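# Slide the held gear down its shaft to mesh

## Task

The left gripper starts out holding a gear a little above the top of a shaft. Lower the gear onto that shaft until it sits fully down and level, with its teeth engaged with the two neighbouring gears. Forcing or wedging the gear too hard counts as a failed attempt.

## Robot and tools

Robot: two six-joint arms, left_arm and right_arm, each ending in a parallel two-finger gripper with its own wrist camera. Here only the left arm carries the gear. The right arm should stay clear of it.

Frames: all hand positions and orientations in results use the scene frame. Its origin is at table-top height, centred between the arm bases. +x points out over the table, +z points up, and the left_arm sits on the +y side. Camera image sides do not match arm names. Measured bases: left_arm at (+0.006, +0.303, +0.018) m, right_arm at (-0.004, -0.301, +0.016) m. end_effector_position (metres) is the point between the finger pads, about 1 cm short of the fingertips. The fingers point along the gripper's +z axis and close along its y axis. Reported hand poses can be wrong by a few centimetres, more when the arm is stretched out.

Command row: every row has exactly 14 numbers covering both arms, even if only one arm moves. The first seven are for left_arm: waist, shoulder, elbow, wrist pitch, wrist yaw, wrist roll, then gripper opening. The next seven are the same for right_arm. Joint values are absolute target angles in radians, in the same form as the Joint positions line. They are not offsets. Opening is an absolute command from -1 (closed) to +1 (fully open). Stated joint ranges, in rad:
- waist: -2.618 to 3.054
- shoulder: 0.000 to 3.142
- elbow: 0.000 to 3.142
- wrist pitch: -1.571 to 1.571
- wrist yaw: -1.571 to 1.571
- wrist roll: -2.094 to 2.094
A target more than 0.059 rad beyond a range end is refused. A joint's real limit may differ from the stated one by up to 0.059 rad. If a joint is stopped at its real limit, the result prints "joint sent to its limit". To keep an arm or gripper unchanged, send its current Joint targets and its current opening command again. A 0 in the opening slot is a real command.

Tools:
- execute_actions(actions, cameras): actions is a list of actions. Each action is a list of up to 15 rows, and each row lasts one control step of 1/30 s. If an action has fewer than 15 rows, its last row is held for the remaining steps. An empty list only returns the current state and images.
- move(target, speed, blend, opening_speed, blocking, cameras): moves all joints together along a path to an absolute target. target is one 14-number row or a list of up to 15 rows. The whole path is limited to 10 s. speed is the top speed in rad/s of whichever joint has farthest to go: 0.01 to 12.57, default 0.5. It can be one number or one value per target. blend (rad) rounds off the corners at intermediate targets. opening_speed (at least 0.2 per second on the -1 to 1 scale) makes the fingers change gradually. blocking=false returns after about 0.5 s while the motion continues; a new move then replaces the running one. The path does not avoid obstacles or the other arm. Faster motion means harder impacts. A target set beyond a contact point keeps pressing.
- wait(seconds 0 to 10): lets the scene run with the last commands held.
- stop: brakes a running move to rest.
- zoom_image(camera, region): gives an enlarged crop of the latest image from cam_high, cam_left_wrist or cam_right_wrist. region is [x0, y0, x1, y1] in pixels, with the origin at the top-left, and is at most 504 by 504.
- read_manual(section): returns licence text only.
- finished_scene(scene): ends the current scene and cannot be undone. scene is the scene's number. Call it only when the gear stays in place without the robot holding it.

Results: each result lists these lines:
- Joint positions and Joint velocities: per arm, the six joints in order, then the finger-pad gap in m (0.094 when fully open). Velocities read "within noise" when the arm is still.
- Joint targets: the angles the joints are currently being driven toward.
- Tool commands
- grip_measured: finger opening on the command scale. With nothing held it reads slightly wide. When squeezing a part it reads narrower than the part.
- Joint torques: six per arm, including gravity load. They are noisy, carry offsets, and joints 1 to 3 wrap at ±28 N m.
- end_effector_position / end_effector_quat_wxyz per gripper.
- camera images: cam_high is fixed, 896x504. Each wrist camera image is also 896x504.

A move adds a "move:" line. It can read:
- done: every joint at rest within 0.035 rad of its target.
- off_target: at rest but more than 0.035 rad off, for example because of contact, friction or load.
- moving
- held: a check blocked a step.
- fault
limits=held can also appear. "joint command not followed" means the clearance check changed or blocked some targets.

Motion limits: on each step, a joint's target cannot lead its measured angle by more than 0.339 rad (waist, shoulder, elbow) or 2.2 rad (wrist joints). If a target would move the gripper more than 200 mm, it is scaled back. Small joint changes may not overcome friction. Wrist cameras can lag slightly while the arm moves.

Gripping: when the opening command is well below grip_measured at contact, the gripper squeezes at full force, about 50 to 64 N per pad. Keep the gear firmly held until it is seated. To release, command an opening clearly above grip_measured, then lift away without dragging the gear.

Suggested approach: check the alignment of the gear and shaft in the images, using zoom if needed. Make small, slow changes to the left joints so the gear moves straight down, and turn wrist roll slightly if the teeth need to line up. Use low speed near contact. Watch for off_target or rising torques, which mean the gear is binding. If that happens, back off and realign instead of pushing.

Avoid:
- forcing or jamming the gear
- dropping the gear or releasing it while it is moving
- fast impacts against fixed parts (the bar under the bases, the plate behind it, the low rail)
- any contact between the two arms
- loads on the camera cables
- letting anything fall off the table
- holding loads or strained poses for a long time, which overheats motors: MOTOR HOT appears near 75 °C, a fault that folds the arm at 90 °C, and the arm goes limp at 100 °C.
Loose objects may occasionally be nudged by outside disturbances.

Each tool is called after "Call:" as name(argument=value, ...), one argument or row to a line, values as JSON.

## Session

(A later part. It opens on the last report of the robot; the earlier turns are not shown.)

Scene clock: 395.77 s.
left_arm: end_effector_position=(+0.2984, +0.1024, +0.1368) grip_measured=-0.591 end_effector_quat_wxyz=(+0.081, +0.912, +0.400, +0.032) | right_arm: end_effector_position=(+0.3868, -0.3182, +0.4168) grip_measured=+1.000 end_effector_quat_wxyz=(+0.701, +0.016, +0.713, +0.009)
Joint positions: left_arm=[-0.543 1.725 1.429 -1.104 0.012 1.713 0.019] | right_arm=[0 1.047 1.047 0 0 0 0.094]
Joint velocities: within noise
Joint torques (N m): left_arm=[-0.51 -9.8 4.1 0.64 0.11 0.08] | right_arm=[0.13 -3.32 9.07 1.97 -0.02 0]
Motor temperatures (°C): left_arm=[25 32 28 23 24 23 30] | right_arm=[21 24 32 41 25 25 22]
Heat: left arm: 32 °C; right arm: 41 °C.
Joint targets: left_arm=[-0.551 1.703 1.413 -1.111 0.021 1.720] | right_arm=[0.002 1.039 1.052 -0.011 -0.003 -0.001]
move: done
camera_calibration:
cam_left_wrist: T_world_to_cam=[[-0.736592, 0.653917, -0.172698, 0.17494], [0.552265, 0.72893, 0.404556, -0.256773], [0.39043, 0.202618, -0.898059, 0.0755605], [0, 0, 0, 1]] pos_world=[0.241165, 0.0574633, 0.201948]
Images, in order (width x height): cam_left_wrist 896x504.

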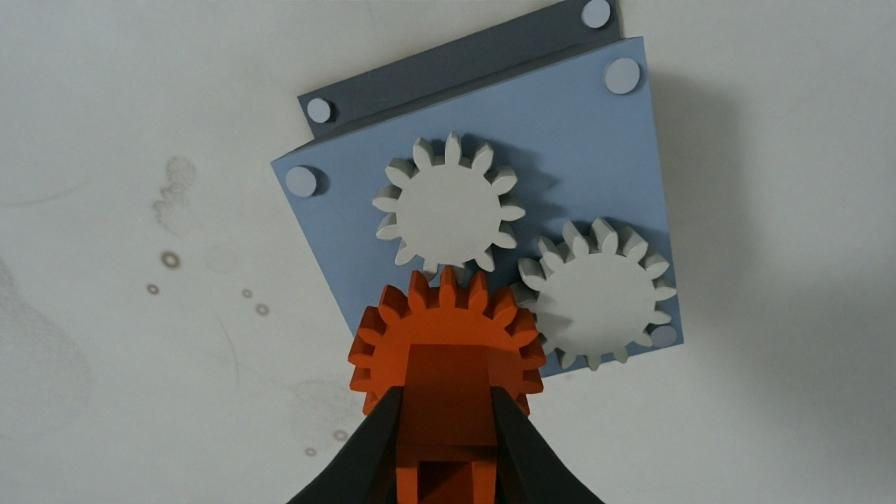

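Call:
move(
  target=[-0.551,1.7033,1.4130,-1.111,0.021,1.640,-1,0.002,1.039,1.052,-0.011,-0.003,-0.001,1],
  speed=0.15,
  cameras=["cam_left_wrist","cam_high"],
)

Call:
zoom_image(
  camera="cam_left_wrist",
  region=[370, 120, 540, 290],
)

Call:
zoom_image(
  camera="cam_left_wrist",
  region=[510, 210, 680, 380],
)

Call:
zoom_image(
  camera="cam_high",
  region=[320, 170, 420, 270],
)

Scene clock: 420.67 s.
left_arm: end_effector_position=(+0.2986, +0.1024, +0.1366) grip_measured=-0.591 end_effector_quat_wxyz=(+0.083, +0.899, +0.429, +0.030) | right_arm: end_effector_position=(+0.3868, -0.3182, +0.4168) grip_measured=+1.000 end_effector_quat_wxyz=(+0.701, +0.016, +0.713, +0.009)
Joint positions: left_arm=[-0.543 1.725 1.428 -1.102 0.012 1.648 0.019] | right_arm=[0 1.047 1.047 0 0 0 0.094]
Joint velocities: within noise
Joint torques (N m): left_arm=[-0.53 -9.8 4.21 0.61 0.11 -0.09] | right_arm=[0.14 -3.3 9.06 1.97 -0.03 0]
Motor temperatures (°C): left_arm=[25 33 28 23 24 23 30] | right_arm=[21 24 32 42 25 25 22]
Heat: left arm: 33 °C; right arm: 42 °C.
Joint targets: left_arm=[-0.551 1.703 1.413 -1.111 0.021 1.640] | right_arm=[0.002 1.039 1.052 -0.011 -0.003 -0.001]
move: done
camera_calibration:
cam_left_wrist: T_world_to_cam=[[-0.777732, 0.604281, -0.173139, 0.192564], [0.507313, 0.766034, 0.394748, -0.245854], [0.371169, 0.219173, -0.902329, 0.0800841], [0, 0, 0, 1]] pos_world=[0.244763, 0.0544178, 0.202653]
Images, in order (width x height): cam_high 896x504, cam_left_wrist 896x504.

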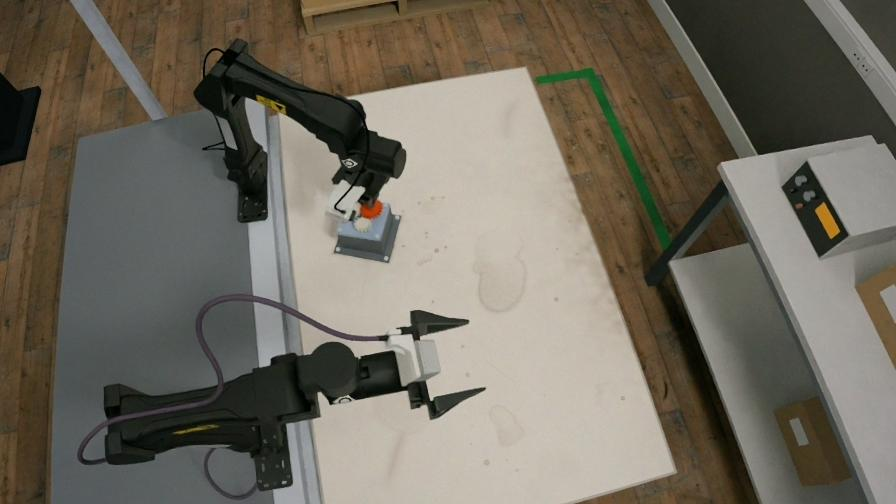

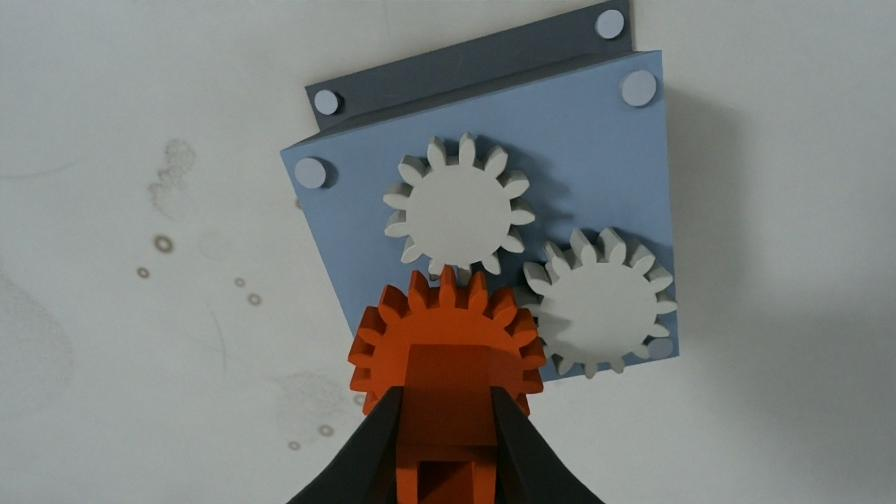

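Scaled by 2.965.

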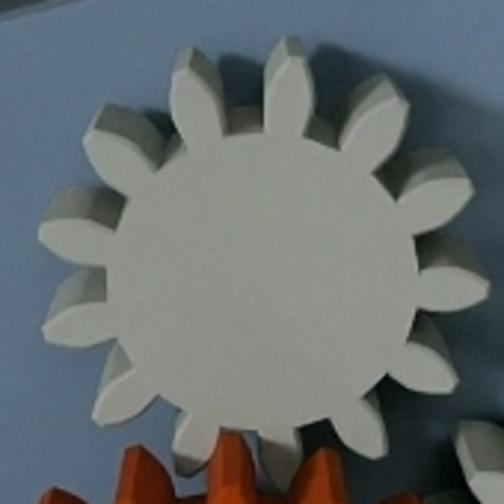

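Scaled by 2.965.

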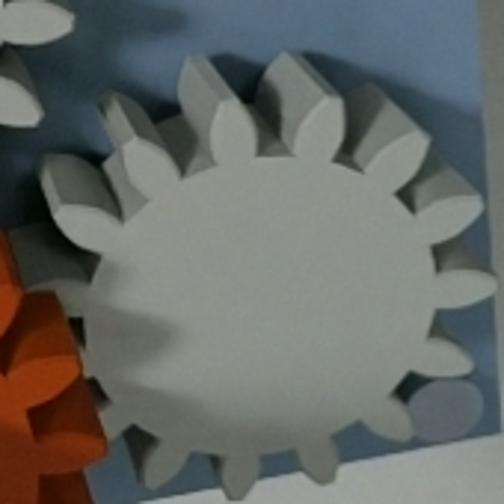

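Scaled by 5.040.

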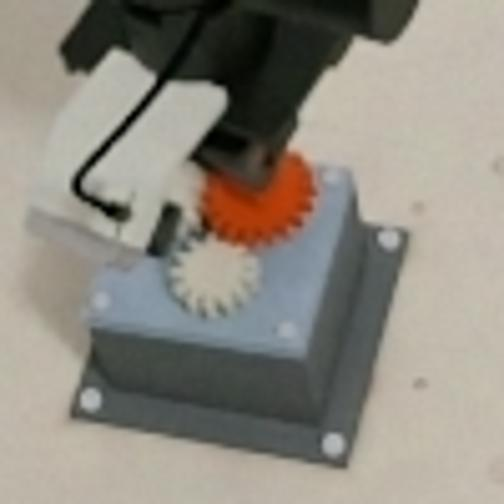

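Call:
move(
  target=[-0.551,1.7033,1.4130,-1.111,0.051,1.640,-1,0.002,1.039,1.052,-0.011,-0.003,-0.001,1],
  speed=0.1,
  cameras=["cam_left_wrist"],
)

Scene clock: 441.80 s.
left_arm: end_effector_position=(+0.2986, +0.1022, +0.1366) grip_measured=-0.591 end_effector_quat_wxyz=(+0.083, +0.899, +0.430, +0.030) | right_arm: end_effector_position=(+0.3868, -0.3182, +0.4168) grip_measured=+1.000 end_effector_quat_wxyz=(+0.701, +0.016, +0.713, +0.009)
Joint positions: left_arm=[-0.543 1.725 1.428 -1.102 0.013 1.648 0.019] | right_arm=[0 1.047 1.047 0 0 0 0.094]
Joint velocities: within noise
Joint torques (N m): left_arm=[-0.53 -9.78 4.21 0.61 0.46 -0.08] | right_arm=[0.13 -3.32 9.06 1.97 -0.03 -0.01]
Motor temperatures (°C): left_arm=[25 33 28 23 24 23 30] | right_arm=[21 24 32 42 25 25 22]
Heat: left arm: 33 °C; right arm: 42 °C.
Joint targets: left_arm=[-0.551 1.703 1.413 -1.111 0.051 1.640] | right_arm=[0.002 1.039 1.052 -0.011 -0.003 -0.001]
move: off_target (left_arm); left_arm: the wrist yaw is farthest, 0.038 rad from its target
camera_calibration:
cam_left_wrist: T_world_to_cam=[[-0.778223, 0.603641, -0.173167, 0.192785], [0.507015, 0.766656, 0.393921, -0.245571], [0.370546, 0.21876, -0.902685, 0.0803535], [0, 0, 0, 1]] pos_world=[0.244763, 0.0543174, 0.202653]
Images, in order (width x height): cam_left_wrist 896x504.

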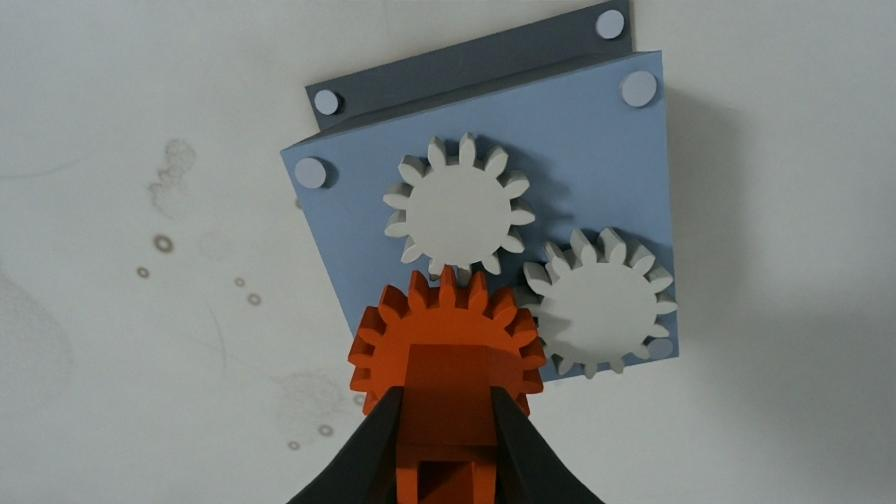

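Call:
move(
  target=[-0.551,1.7033,1.4130,-1.111,-0.04,1.640,-1,0.002,1.039,1.052,-0.011,-0.003,-0.001,1],
  speed=0.1,
  cameras=["cam_left_wrist"],
)

Call:
zoom_image(
  camera="cam_left_wrist",
  region=[400, 230, 500, 320],
)

Call:
zoom_image(
  camera="cam_left_wrist",
  region=[490, 270, 590, 390],
)

Scene clock: 450.97 s.
left_arm: end_effector_position=(+0.3007, +0.1052, +0.1366) grip_measured=-0.591 end_effector_quat_wxyz=(+0.076, +0.899, +0.429, +0.041) | right_arm: end_effector_position=(+0.3868, -0.3182, +0.4168) grip_measured=+1.000 end_effector_quat_wxyz=(+0.701, +0.016, +0.713, +0.009)
Joint positions: left_arm=[-0.547 1.725 1.428 -1.102 -0.015 1.647 0.019] | right_arm=[0 1.047 1.047 0 0 0 0.094]
Joint velocities: left_arm=[0.007 -0.012 -0.046 0.007 0.066 -0.022 -0.001] | right_arm=[within noise]
Joint torques (N m): left_arm=[-0.24 -9.8 4.21 0.61 -0.32 -0.08] | right_arm=[0.14 -3.32 9.06 1.97 -0.02 -0.01]
Motor temperatures (°C): left_arm=[25 33 28 23 24 23 30] | right_arm=[21 24 33 42 25 25 22]
Heat: left arm: 33 °C; right arm: 42 °C.
Joint targets: left_arm=[-0.551 1.703 1.413 -1.111 -0.040 1.640] | right_arm=[0.002 1.039 1.052 -0.011 -0.003 -0.001]
move: done
camera_calibration:
cam_left_wrist: T_world_to_cam=[[-0.776532, 0.606144, -0.172013, 0.191739], [0.499279, 0.758485, 0.418832, -0.249096], [0.384342, 0.239354, -0.891623, 0.0710288], [0, 0, 0, 1]] pos_world=[0.245961, 0.0557129, 0.200642]
Images, in order (width x height): cam_left_wrist 896x504.

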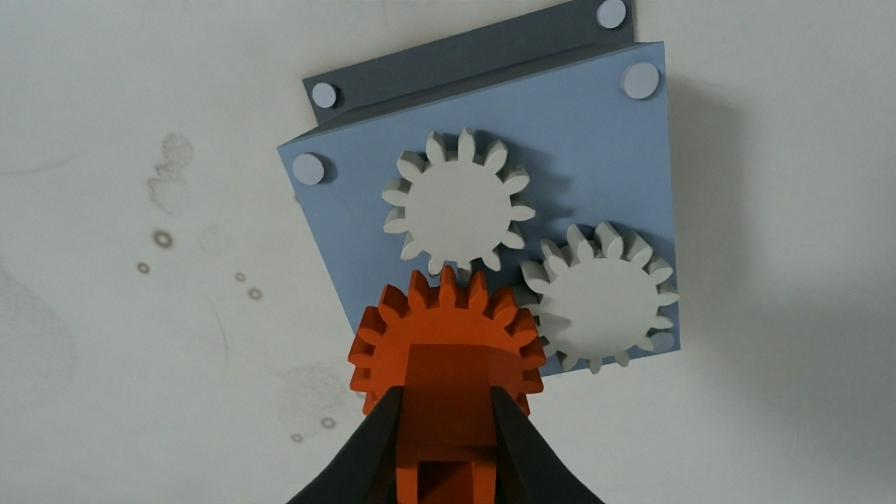

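Scaled by 5.040.

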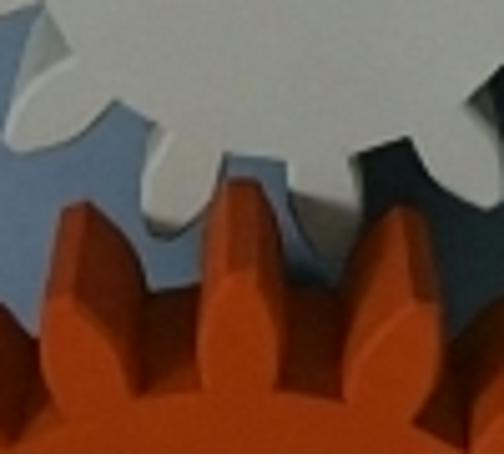

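Scaled by 4.200.

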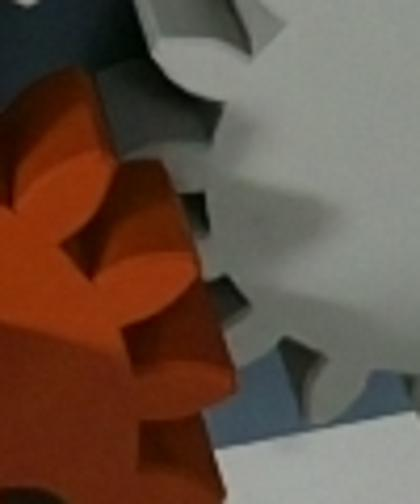

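Call:
move(
  target=[-0.551,1.7033,1.4080,-1.105,-0.05,1.684,-1,0.002,1.039,1.052,-0.011,-0.003,-0.001,1],
  speed=0.1,
  cameras=["cam_left_wrist"],
)

Call:
zoom_image(
  camera="cam_left_wrist",
  region=[400, 230, 500, 320],
)

Call:
zoom_image(
  camera="cam_left_wrist",
  region=[490, 270, 590, 390],
)

Scene clock: 466.07 s.
left_arm: end_effector_position=(+0.3008, +0.1054, +0.1366) grip_measured=-0.591 end_effector_quat_wxyz=(+0.075, +0.905, +0.417, +0.043) | right_arm: end_effector_position=(+0.3868, -0.3182, +0.4168) grip_measured=+1.000 end_effector_quat_wxyz=(+0.701, +0.016, +0.713, +0.009)
Joint positions: left_arm=[-0.547 1.725 1.428 -1.102 -0.016 1.675 0.019] | right_arm=[0 1.047 1.047 0 0 0 0.094]
Joint velocities: within noise
Joint torques (N m): left_arm=[-0.24 -9.78 3.85 0.67 -0.43 0.11] | right_arm=[0.13 -3.32 9.07 1.97 -0.02 0]
Motor temperatures (°C): left_arm=[25 33 28 23 24 23 30] | right_arm=[21 24 33 42 25 25 22]
Heat: left arm: 33 °C; right arm: 42 °C.
Joint targets: left_arm=[-0.551 1.703 1.408 -1.105 -0.050 1.684] | right_arm=[0.002 1.039 1.052 -0.011 -0.003 -0.001]
move: done
camera_calibration:
cam_left_wrist: T_world_to_cam=[[-0.758664, 0.628464, -0.171643, 0.183928], [0.51877, 0.742148, 0.424376, -0.254197], [0.39409, 0.232916, -0.889069, 0.0683799], [0, 0, 0, 1]] pos_world=[0.244461, 0.0571328, 0.200239]
Images, in order (width x height): cam_left_wrist 896x504.

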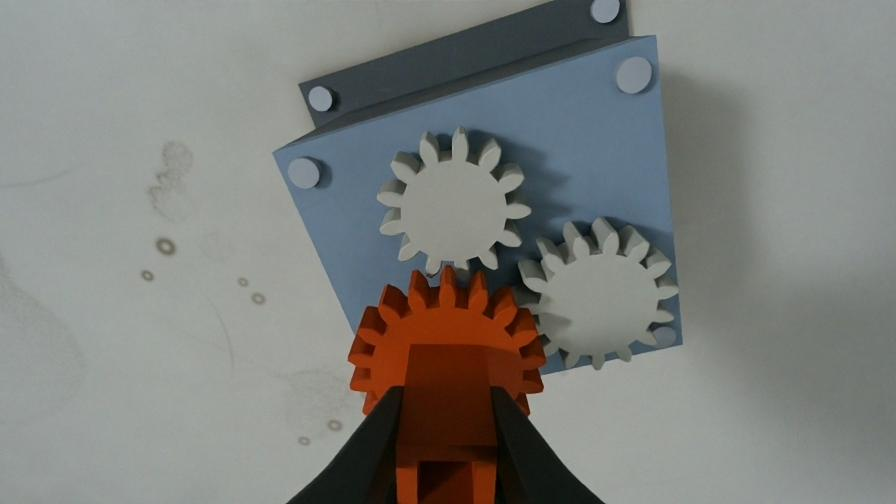

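Scaled by 5.040.

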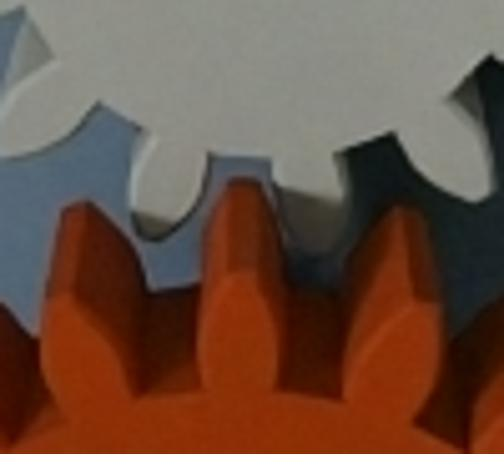

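Scaled by 4.200.

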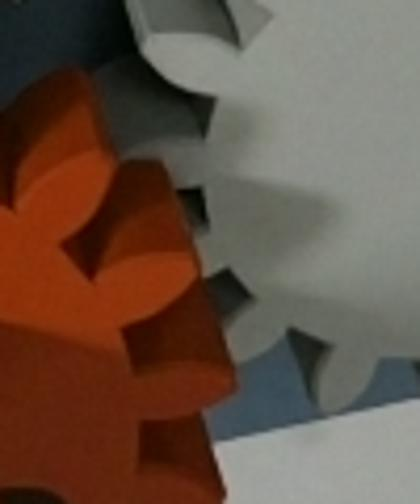

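Call:
move(
  target=[-0.551,1.7033,1.4080,-1.105,-0.05,1.770,-1,0.002,1.039,1.052,-0.011,-0.003,-0.001,1],
  speed=0.1,
  cameras=["cam_left_wrist"],
)

Call:
zoom_image(
  camera="cam_left_wrist",
  region=[400, 230, 500, 320],
)

Call:
zoom_image(
  camera="cam_left_wrist",
  region=[490, 270, 590, 390],
)

Scene clock: 480.50 s.
left_arm: end_effector_position=(+0.3008, +0.1054, +0.1366) grip_measured=-0.591 end_effector_quat_wxyz=(+0.074, +0.922, +0.377, +0.046) | right_arm: end_effector_position=(+0.3868, -0.3182, +0.4168) grip_measured=+1.000 end_effector_quat_wxyz=(+0.701, +0.016, +0.713, +0.009)
Joint positions: left_arm=[-0.547 1.725 1.428 -1.102 -0.016 1.761 0.019] | right_arm=[0 1.047 1.047 0 0 0 0.094]
Joint velocities: within noise
Joint torques (N m): left_arm=[-0.25 -9.78 3.85 0.67 -0.43 0.07] | right_arm=[0.14 -3.32 9.07 1.96 -0.03 0]
Motor temperatures (°C): left_arm=[25 33 28 23 24 23 30] | right_arm=[21 24 33 42 25 25 22]
Heat: left arm: 33 °C; right arm: 42 °C.
Joint targets: left_arm=[-0.551 1.703 1.408 -1.105 -0.050 1.770] | right_arm=[0.002 1.039 1.052 -0.011 -0.003 -0.001]
move: done
camera_calibration:
cam_left_wrist: T_world_to_cam=[[-0.701278, 0.692315, -0.170027, 0.159793], [0.57568, 0.690637, 0.437736, -0.267744], [0.420478, 0.209093, -0.882881, 0.0621416], [0, 0, 0, 1]] pos_world=[0.240065, 0.0612936, 0.199234]
Images, in order (width x height): cam_left_wrist 896x504.

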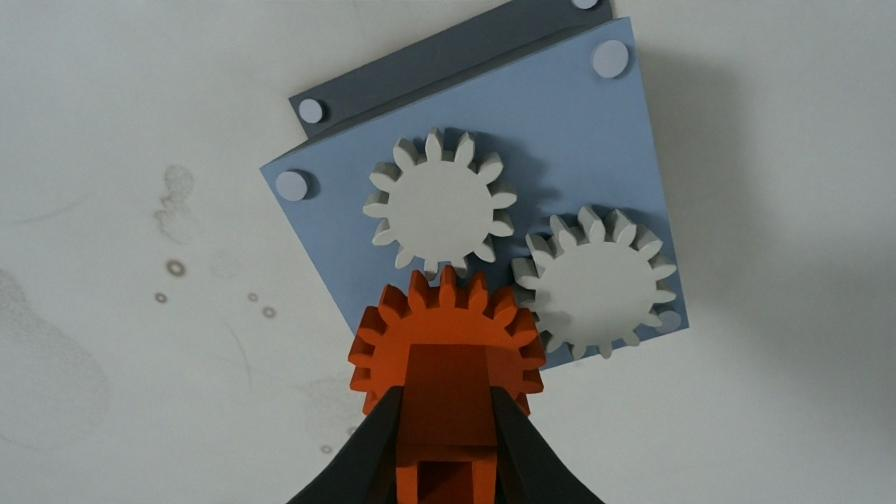

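Scaled by 5.040.

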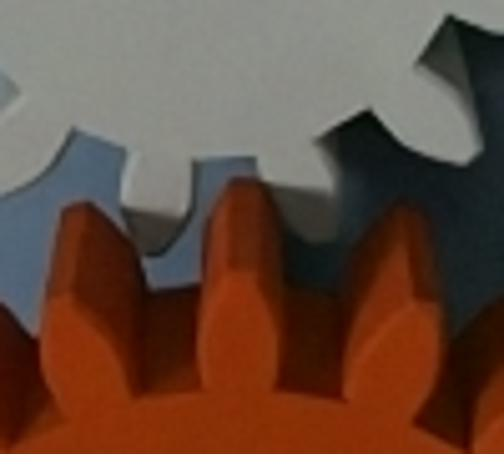

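Scaled by 4.200.

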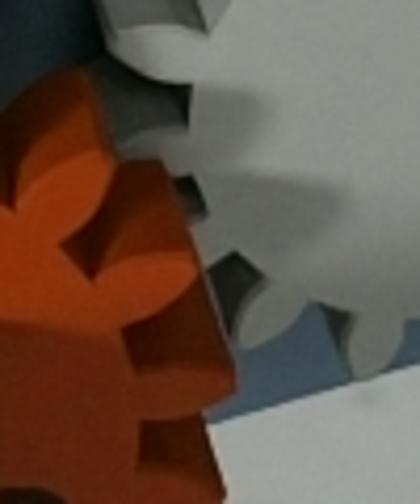

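Call:
move(
  target=[
    [-0.551,1.7033,1.3900,-1.095,-0.03,1.770,-1,0.002,1.039,1.052,-0.011,-0.003,-0.001,1],
    [-0.551,1.7033,1.3900,-1.095,-0.03,1.840,-1,0.002,1.039,1.052,-0.011,-0.003,-0.001,1],
  ],
  speed=0.1,
  cameras=["cam_left_wrist"],
)

Call:
zoom_image(
  camera="cam_left_wrist",
  region=[400, 230, 500, 320],
)

Call:
zoom_image(
  camera="cam_left_wrist",
  region=[490, 270, 590, 390],
)

Scene clock: 506.83 s.
left_arm: end_effector_position=(+0.3001, +0.1059, +0.1366) grip_measured=-0.591 end_effector_quat_wxyz=(+0.076, +0.934, +0.345, +0.051) | right_arm: end_effector_position=(+0.3868, -0.3182, +0.4168) grip_measured=+1.000 end_effector_quat_wxyz=(+0.701, +0.016, +0.713, +0.009)
Joint positions: left_arm=[-0.547 1.713 1.413 -1.089 -0.016 1.831 0.019] | right_arm=[0 1.047 1.047 0 0 0 0.094]
Joint velocities: within noise
Joint torques (N m): left_arm=[-0.23 -8.55 3.67 0.66 -0.19 0.1] | right_arm=[0.14 -3.32 9.07 1.97 -0.03 -0.01]
Motor temperatures (°C): left_arm=[25 33 28 23 24 23 30] | right_arm=[21 24 33 42 25 25 22]
Heat: left arm: 33 °C; right arm: 42 °C.
Joint targets: left_arm=[-0.551 1.703 1.390 -1.095 -0.030 1.840] | right_arm=[0.002 1.039 1.052 -0.011 -0.003 -0.001]
move: done
camera_calibration:
cam_left_wrist: T_world_to_cam=[[-0.649401, 0.739697, -0.176428, 0.139213], [0.615199, 0.647405, 0.449885, -0.276638], [0.446999, 0.183618, -0.875487, 0.0559769], [0, 0, 0, 1]] pos_world=[0.235571, 0.0658433, 0.198024]
Images, in order (width x height): cam_left_wrist 896x504.

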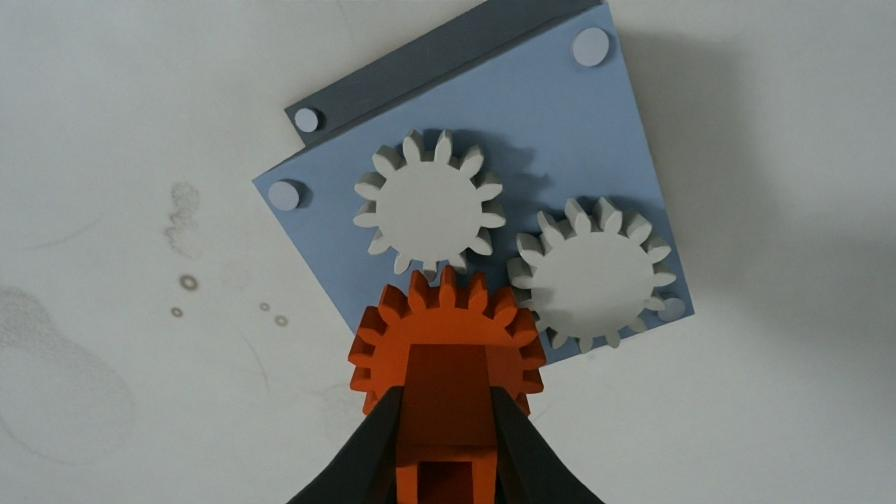

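Scaled by 5.040.

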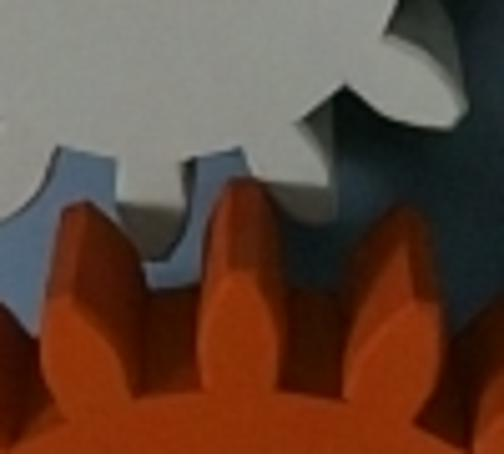

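Scaled by 4.200.

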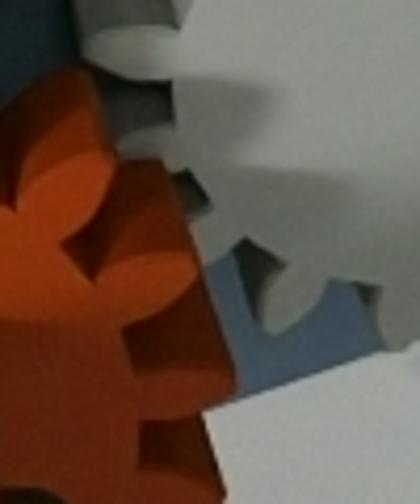

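Call:
move(
  target=[
    [-0.551,1.7033,1.3980,-1.095,0.05,1.840,-1,0.002,1.039,1.052,-0.011,-0.003,-0.001,1],
    [-0.551,1.7033,1.3980,-1.095,0.05,1.765,-1,0.002,1.039,1.052,-0.011,-0.003,-0.001,1],
  ],
  speed=0.1,
  cameras=["cam_left_wrist"],
)

Call:
zoom_image(
  camera="cam_left_wrist",
  region=[400, 230, 500, 320],
)

Call:
zoom_image(
  camera="cam_left_wrist",
  region=[490, 270, 590, 390],
)

Scene clock: 540.27 s.
left_arm: end_effector_position=(+0.2977, +0.1023, +0.1367) grip_measured=-0.591 end_effector_quat_wxyz=(+0.084, +0.924, +0.371, +0.039) | right_arm: end_effector_position=(+0.3868, -0.3182, +0.4168) grip_measured=+1.000 end_effector_quat_wxyz=(+0.701, +0.016, +0.713, +0.009)
Joint positions: left_arm=[-0.547 1.713 1.413 -1.089 0.008 1.773 0.019] | right_arm=[0 1.047 1.047 0 0 0 0.094]
Joint velocities: within noise
Joint torques (N m): left_arm=[-0.24 -8.57 4.23 0.66 0.51 -0.09] | right_arm=[0.13 -3.3 9.06 1.97 -0.02 -0.01]
Motor temperatures (°C): left_arm=[25 32 28 23 24 23 30] | right_arm=[21 24 33 43 25 25 22]
Heat: left arm: 32 °C; right arm: 43 °C.
Joint targets: left_arm=[-0.551 1.703 1.398 -1.095 0.050 1.765] | right_arm=[0.002 1.039 1.052 -0.011 -0.003 -0.001]
move: off_target (left_arm); left_arm: the wrist yaw is farthest, 0.042 rad from its target
camera_calibration:
cam_left_wrist: T_world_to_cam=[[-0.691126, 0.699125, -0.183221, 0.157867], [0.588333, 0.691466, 0.419212, -0.265155], [0.419772, 0.181934, -0.889208, 0.0679859], [0, 0, 0, 1]] pos_world=[0.236567, 0.0606082, 0.200535]
Images, in order (width x height): cam_left_wrist 896x504.

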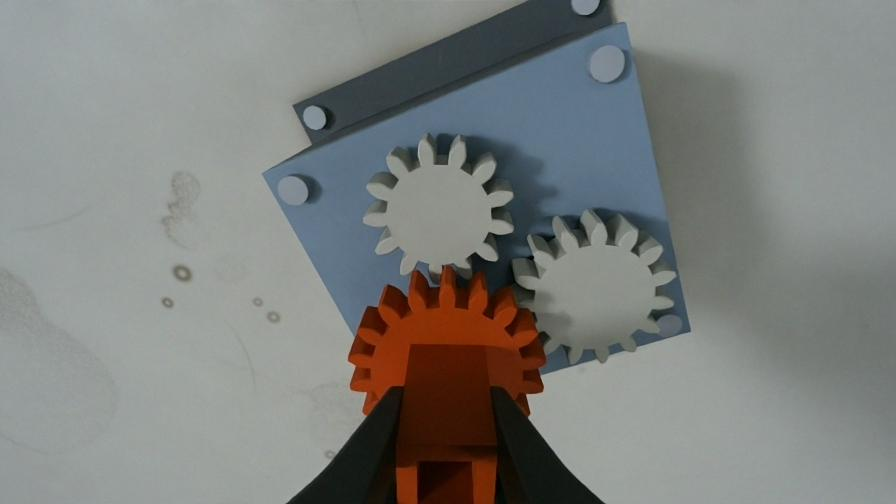

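Scaled by 5.040.

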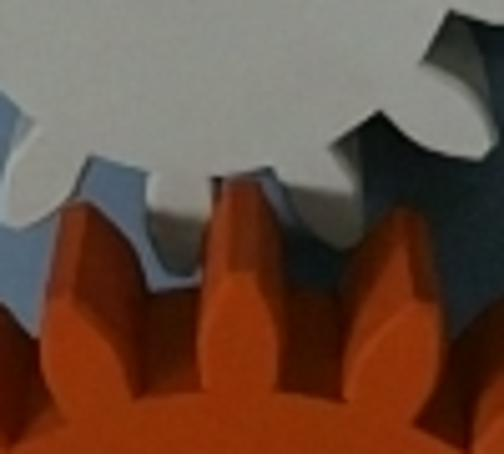

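Scaled by 4.200.

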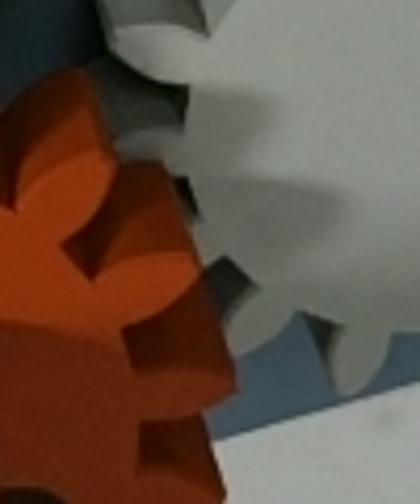

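Call:
move(
  target=[
    [-0.551,1.7033,1.4030,-1.125,-0.06,1.765,-1,0.002,1.039,1.052,-0.011,-0.003,-0.001,1],
    [-0.551,1.7033,1.4030,-1.125,-0.06,1.852,-1,0.002,1.039,1.052,-0.011,-0.003,-0.001,1],
  ],
  speed=0.1,
  cameras=["cam_left_wrist"],
)

Call:
zoom_image(
  camera="cam_left_wrist",
  region=[400, 230, 500, 320],
)

Call:
zoom_image(
  camera="cam_left_wrist",
  region=[490, 270, 590, 390],
)

Scene clock: 557.90 s.
left_arm: end_effector_position=(+0.2998, +0.1061, +0.1365) grip_measured=-0.591 end_effector_quat_wxyz=(+0.073, +0.937, +0.338, +0.053) | right_arm: end_effector_position=(+0.3868, -0.3182, +0.4168) grip_measured=+1.000 end_effector_quat_wxyz=(+0.701, +0.016, +0.713, +0.009)
Joint positions: left_arm=[-0.549 1.713 1.413 -1.091 -0.021 1.844 0.019] | right_arm=[0 1.047 1.047 0 0 0 0.094]
Joint velocities: within noise
Joint torques (N m): left_arm=[-0.06 -8.57 4.57 0.38 -0.5 0.09] | right_arm=[0.13 -3.32 9.06 1.97 -0.03 -0.01]
Motor temperatures (°C): left_arm=[25 32 28 23 24 23 30] | right_arm=[21 24 33 43 25 25 22]
Heat: left arm: 32 °C; right arm: 43 °C.
Joint targets: left_arm=[-0.551 1.703 1.403 -1.125 -0.060 1.852] | right_arm=[0.002 1.039 1.052 -0.011 -0.003 -0.001]
move: off_target (left_arm); left_arm: the wrist yaw is farthest, 0.039 rad from its target
camera_calibration:
cam_left_wrist: T_world_to_cam=[[-0.638905, 0.74949, -0.173394, 0.134256], [0.622708, 0.636208, 0.455493, -0.278427], [0.451702, 0.183043, -0.87319, 0.0544232], [0, 0, 0, 1]] pos_world=[0.234573, 0.0665524, 0.197623]
Images, in order (width x height): cam_left_wrist 896x504.

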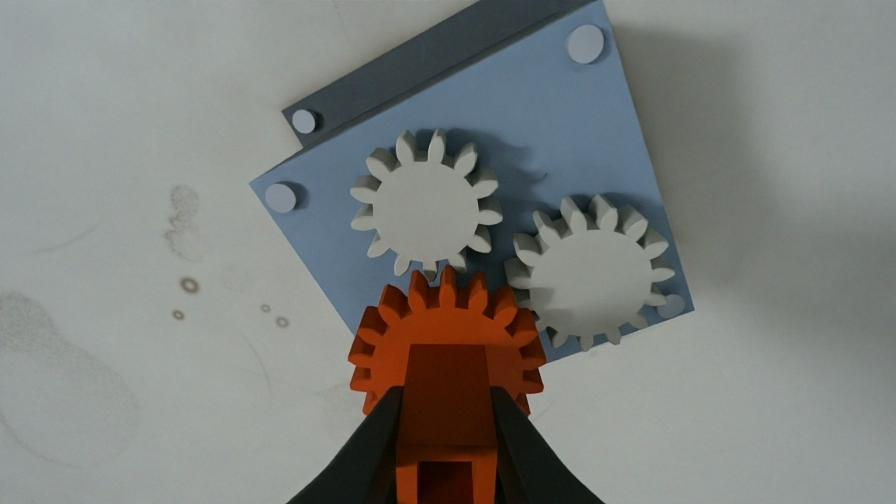

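Scaled by 5.040.

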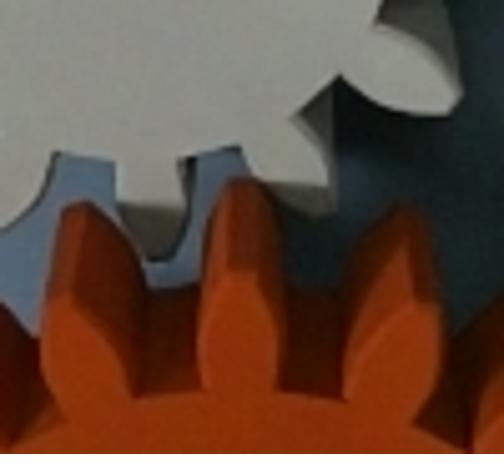

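Scaled by 4.200.

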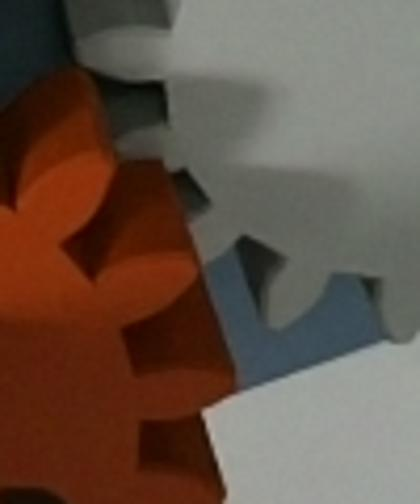

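Call:
move(
  target=[
    [-0.551,1.7033,1.3980,-1.095,0.05,1.852,-1,0.002,1.039,1.052,-0.011,-0.003,-0.001,1],
    [-0.551,1.7033,1.3980,-1.095,0.05,1.765,-1,0.002,1.039,1.052,-0.011,-0.003,-0.001,1],
    [-0.551,1.7033,1.3980,-1.165,-0.08,1.765,-1,0.002,1.039,1.052,-0.011,-0.003,-0.001,1],
  ],
  speed=0.1,
  cameras=["cam_left_wrist"],
)

Call:
zoom_image(
  camera="cam_left_wrist",
  region=[400, 230, 500, 320],
)

Call:
zoom_image(
  camera="cam_left_wrist",
  region=[490, 270, 590, 390],
)

Scene clock: 577.57 s.
left_arm: end_effector_position=(+0.2991, +0.1067, +0.1364) grip_measured=-0.591 end_effector_quat_wxyz=(+0.072, +0.924, +0.371, +0.052) | right_arm: end_effector_position=(+0.3868, -0.3182, +0.4168) grip_measured=+1.000 end_effector_quat_wxyz=(+0.701, +0.016, +0.713, +0.009)
Joint positions: left_arm=[-0.552 1.713 1.413 -1.094 -0.026 1.772 0.019] | right_arm=[0 1.047 1.047 0 0 0 0.094]
Joint velocities: within noise
Joint torques (N m): left_arm=[0.13 -8.55 4.23 0.05 -0.68 -0.08] | right_arm=[0.13 -3.32 9.07 1.97 -0.02 0]
Motor temperatures (°C): left_arm=[25 32 28 23 24 23 30] | right_arm=[21 24 33 43 25 25 22]
Heat: left arm: 32 °C; right arm: 43 °C.
Joint targets: left_arm=[-0.551 1.703 1.398 -1.165 -0.080 1.765] | right_arm=[0.002 1.039 1.052 -0.011 -0.003 -0.001]
move: off_target (left_arm); left_arm: the wrist pitch is farthest, 0.071 rad from its target
camera_calibration:
cam_left_wrist: T_world_to_cam=[[-0.69033, 0.702814, -0.171744, 0.15347], [0.580594, 0.679784, 0.448112, -0.269308], [0.431688, 0.209632, -0.877325, 0.0582336], [0, 0, 0, 1]] pos_world=[0.237165, 0.0630025, 0.198127]
Images, in order (width x height): cam_left_wrist 896x504.

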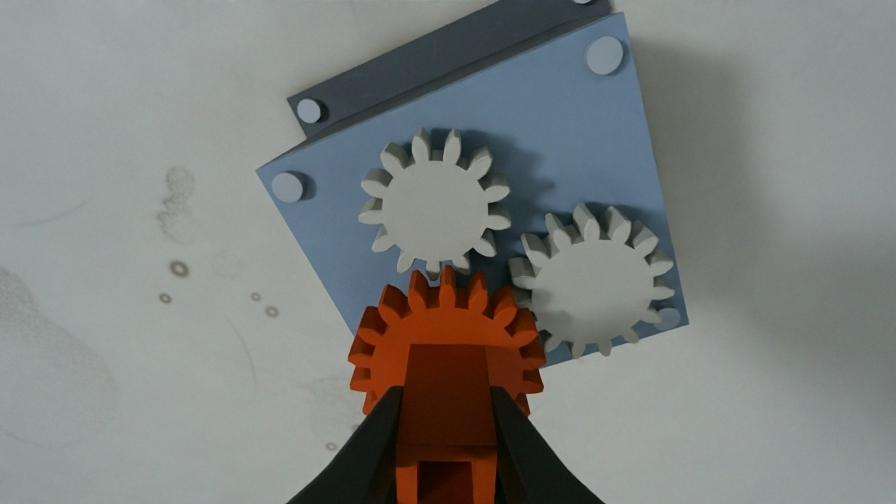

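Scaled by 5.040.

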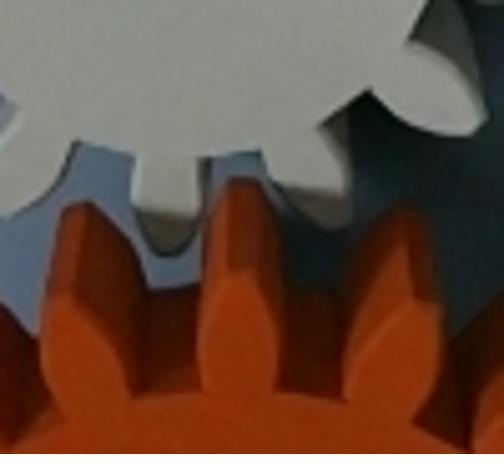

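Scaled by 4.200.

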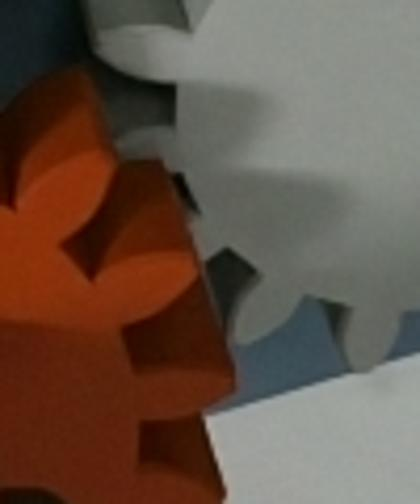

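Call:
move(
  target=[
    [-0.551,1.7033,1.3980,-1.165,-0.08,1.755,-1,0.002,1.039,1.052,-0.011,-0.003,-0.001,1],
    [-0.551,1.7033,1.3980,-1.165,-0.08,1.85,-1,0.002,1.039,1.052,-0.011,-0.003,-0.001,1],
  ],
  speed=0.1,
  cameras=["cam_left_wrist"],
)

Call:
zoom_image(
  camera="cam_left_wrist",
  region=[400, 230, 500, 320],
)

Call:
zoom_image(
  camera="cam_left_wrist",
  region=[490, 270, 590, 390],
)

Scene clock: 585.03 s.
left_arm: end_effector_position=(+0.2991, +0.1068, +0.1364) grip_measured=-0.591 end_effector_quat_wxyz=(+0.070, +0.937, +0.338, +0.054) | right_arm: end_effector_position=(+0.3868, -0.3182, +0.4168) grip_measured=+1.000 end_effector_quat_wxyz=(+0.701, +0.016, +0.713, +0.009)
Joint positions: left_arm=[-0.552 1.713 1.413 -1.095 -0.026 1.842 0.019] | right_arm=[0 1.047 1.047 0 0 0 0.094]
Joint velocities: within noise
Joint torques (N m): left_arm=[0.13 -8.55 4.23 0.05 -0.68 0.09] | right_arm=[0.14 -3.32 9.07 1.97 -0.03 -0.01]
Motor temperatures (°C): left_arm=[25 32 28 23 24 23 30] | right_arm=[21 24 33 43 25 25 22]
Heat: left arm: 32 °C; right arm: 43 °C.
Joint targets: left_arm=[-0.551 1.703 1.398 -1.165 -0.080 1.850] | right_arm=[0.002 1.039 1.052 -0.011 -0.003 -0.001]
move: off_target (left_arm); left_arm: the wrist pitch is farthest, 0.070 rad from its target
camera_calibration:
cam_left_wrist: T_world_to_cam=[[-0.639339, 0.750321, -0.168117, 0.132521], [0.622701, 0.633498, 0.459264, -0.278561], [0.451098, 0.188939, -0.872246, 0.0538975], [0, 0, 0, 1]] pos_world=[0.233873, 0.0668513, 0.197224]
Images, in order (width x height): cam_left_wrist 896x504.

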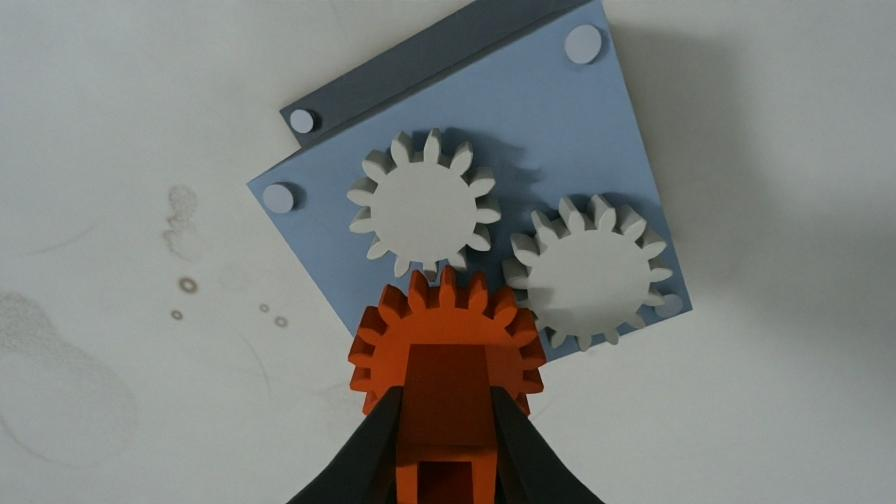

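Scaled by 5.040.

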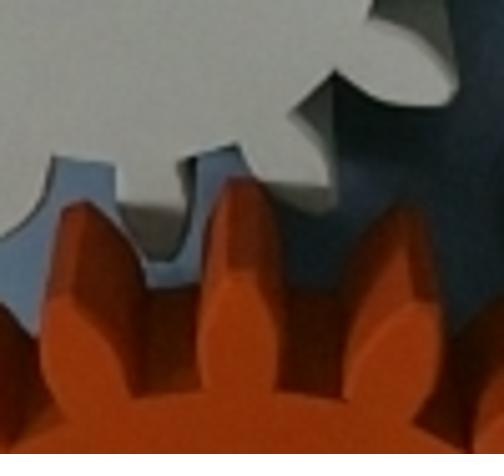

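Scaled by 4.200.

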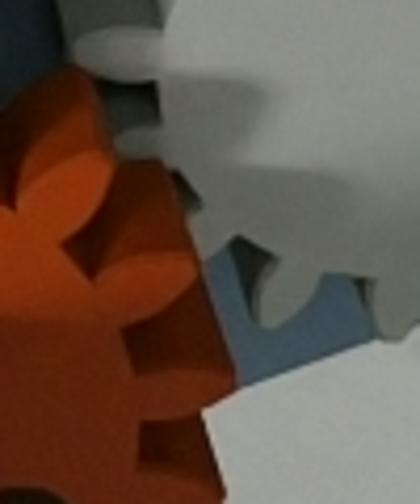

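Call:
move(
  target=[
    [-0.551,1.7033,1.4360,-1.125,0.01,1.850,-1,0.002,1.039,1.052,-0.011,-0.003,-0.001,1],
    [-0.551,1.7033,1.4360,-1.125,0.01,1.92,-1,0.002,1.039,1.052,-0.011,-0.003,-0.001,1],
  ],
  speed=0.1,
  cameras=["cam_left_wrist"],
)

Call:
zoom_image(
  camera="cam_left_wrist",
  region=[400, 230, 500, 320],
)

Call:
zoom_image(
  camera="cam_left_wrist",
  region=[490, 270, 590, 390],
)

Scene clock: 604.10 s.
left_arm: end_effector_position=(+0.2982, +0.1034, +0.1377) grip_measured=-0.591 end_effector_quat_wxyz=(+0.076, +0.948, +0.304, +0.050) | right_arm: end_effector_position=(+0.3868, -0.3182, +0.4168) grip_measured=+1.000 end_effector_quat_wxyz=(+0.701, +0.016, +0.713, +0.009)
Joint positions: left_arm=[-0.551 1.713 1.417 -1.095 -0.007 1.912 0.019] | right_arm=[0 1.047 1.047 0 0 0 0.094]
Joint velocities: within noise
Joint torques (N m): left_arm=[0.1 -8.57 6.69 0.42 0.2 0.08] | right_arm=[0.13 -3.32 9.07 1.97 -0.02 -0.01]
Motor temperatures (°C): left_arm=[25 32 28 23 25 23 30] | right_arm=[21 24 33 43 25 25 22]
Heat: left arm: 32 °C; right arm: 43 °C.
Joint targets: left_arm=[-0.551 1.703 1.436 -1.125 0.010 1.920] | right_arm=[0.002 1.039 1.052 -0.011 -0.003 -0.001]
move: done
camera_calibration:
cam_left_wrist: T_world_to_cam=[[-0.583679, 0.793025, -0.174441, 0.114553], [0.666599, 0.590653, 0.454726, -0.284431], [0.463643, 0.149132, -0.873381, 0.0566778], [0, 0, 0, 1]] pos_world=[0.230186, 0.0687041, 0.198822]
Images, in order (width x height): cam_left_wrist 896x504.

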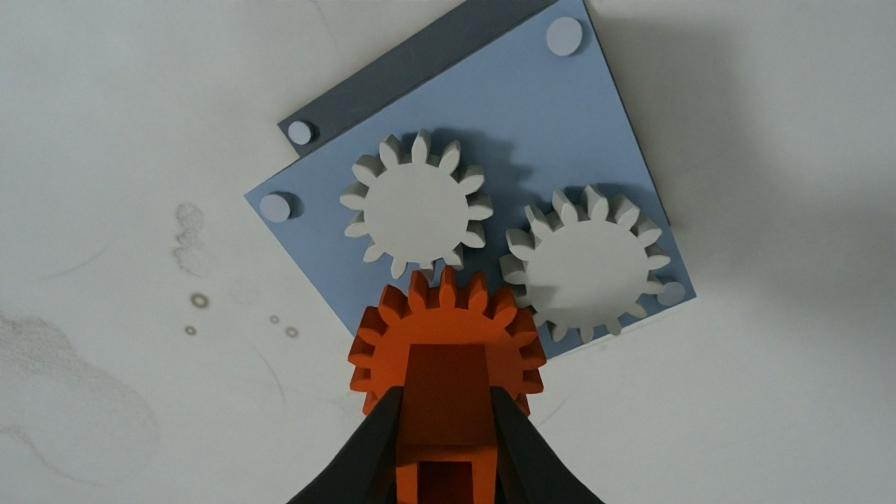

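Scaled by 5.040.

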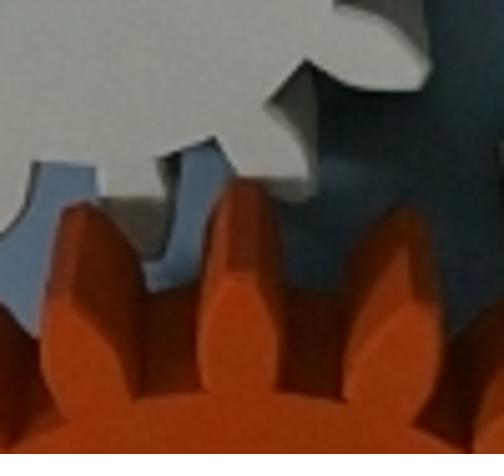

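Scaled by 4.200.

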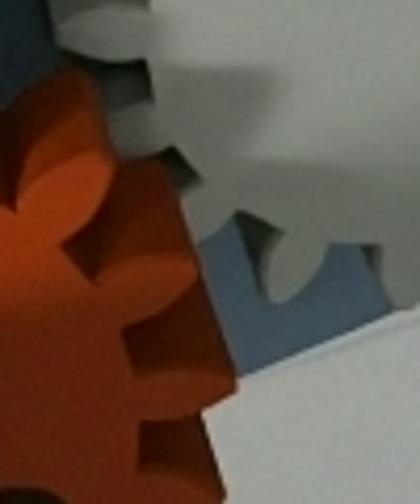

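Call:
move(
  target=[
    [-0.551,1.7033,1.4360,-1.125,0.01,1.940,-1,0.002,1.039,1.052,-0.011,-0.003,-0.001,1],
    [-0.551,1.7033,1.400,-1.06,0.05,1.94,-1,0.002,1.039,1.052,-0.011,-0.003,-0.001,1],
  ],
  speed=0.1,
  cameras=["cam_left_wrist"],
)

Call:
zoom_image(
  camera="cam_left_wrist",
  region=[400, 230, 500, 320],
)

Call:
zoom_image(
  camera="cam_left_wrist",
  region=[490, 270, 590, 390],
)

Scene clock: 612.97 s.
left_arm: end_effector_position=(+0.2982, +0.1018, +0.1375) grip_measured=-0.591 end_effector_quat_wxyz=(+0.079, +0.951, +0.294, +0.049) | right_arm: end_effector_position=(+0.3868, -0.3182, +0.4168) grip_measured=+1.000 end_effector_quat_wxyz=(+0.701, +0.016, +0.713, +0.009)
Joint positions: left_arm=[-0.551 1.713 1.416 -1.089 0 1.933 0.019] | right_arm=[0 1.047 1.047 0 0 0 0.094]
Joint velocities: within noise
Joint torques (N m): left_arm=[0.1 -8.55 4.16 1 0.6 0.09] | right_arm=[0.14 -3.32 9.07 1.97 -0.02 0]
Motor temperatures (°C): left_arm=[25 32 29 23 24 23 30] | right_arm=[21 24 33 43 25 25 22]
Heat: left arm: 32 °C; right arm: 43 °C.
Joint targets: left_arm=[-0.551 1.703 1.400 -1.060 0.050 1.940] | right_arm=[0.002 1.039 1.052 -0.011 -0.003 -0.001]
move: off_target (left_arm); left_arm: the wrist yaw is farthest, 0.050 rad from its target
camera_calibration:
cam_left_wrist: T_world_to_cam=[[-0.566286, 0.804449, -0.179394, 0.110107], [0.678465, 0.578558, 0.452721, -0.285472], [0.46798, 0.134657, -0.87342, 0.0569355], [0, 0, 0, 1]] pos_world=[0.22939, 0.06892, 0.19872]
Images, in order (width x height): cam_left_wrist 896x504.

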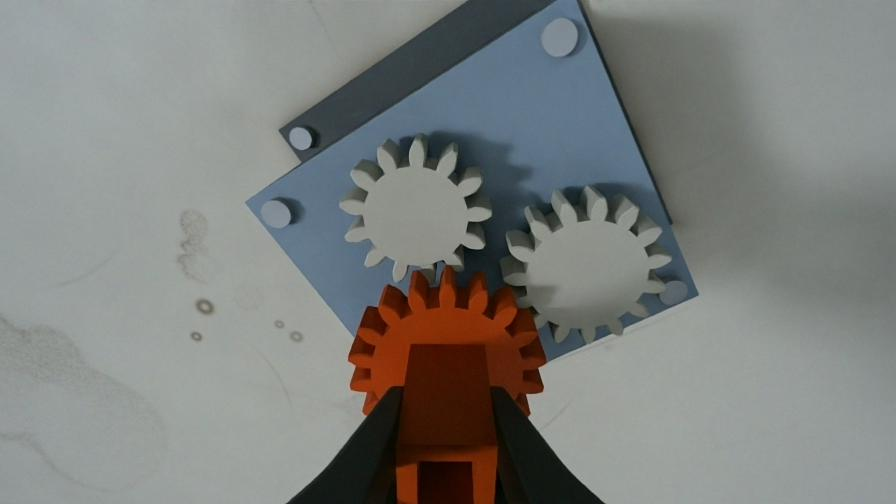

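Scaled by 5.040.

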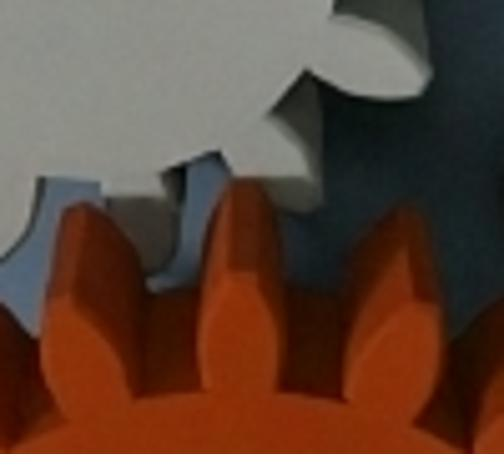

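Scaled by 4.200.

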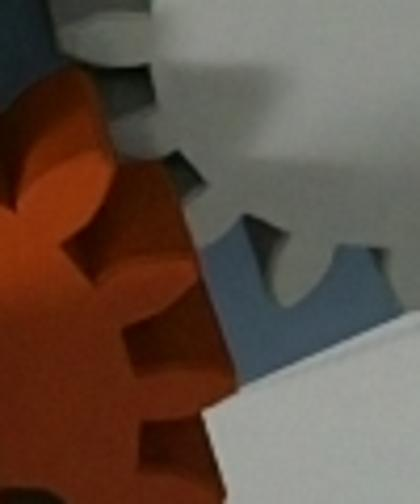

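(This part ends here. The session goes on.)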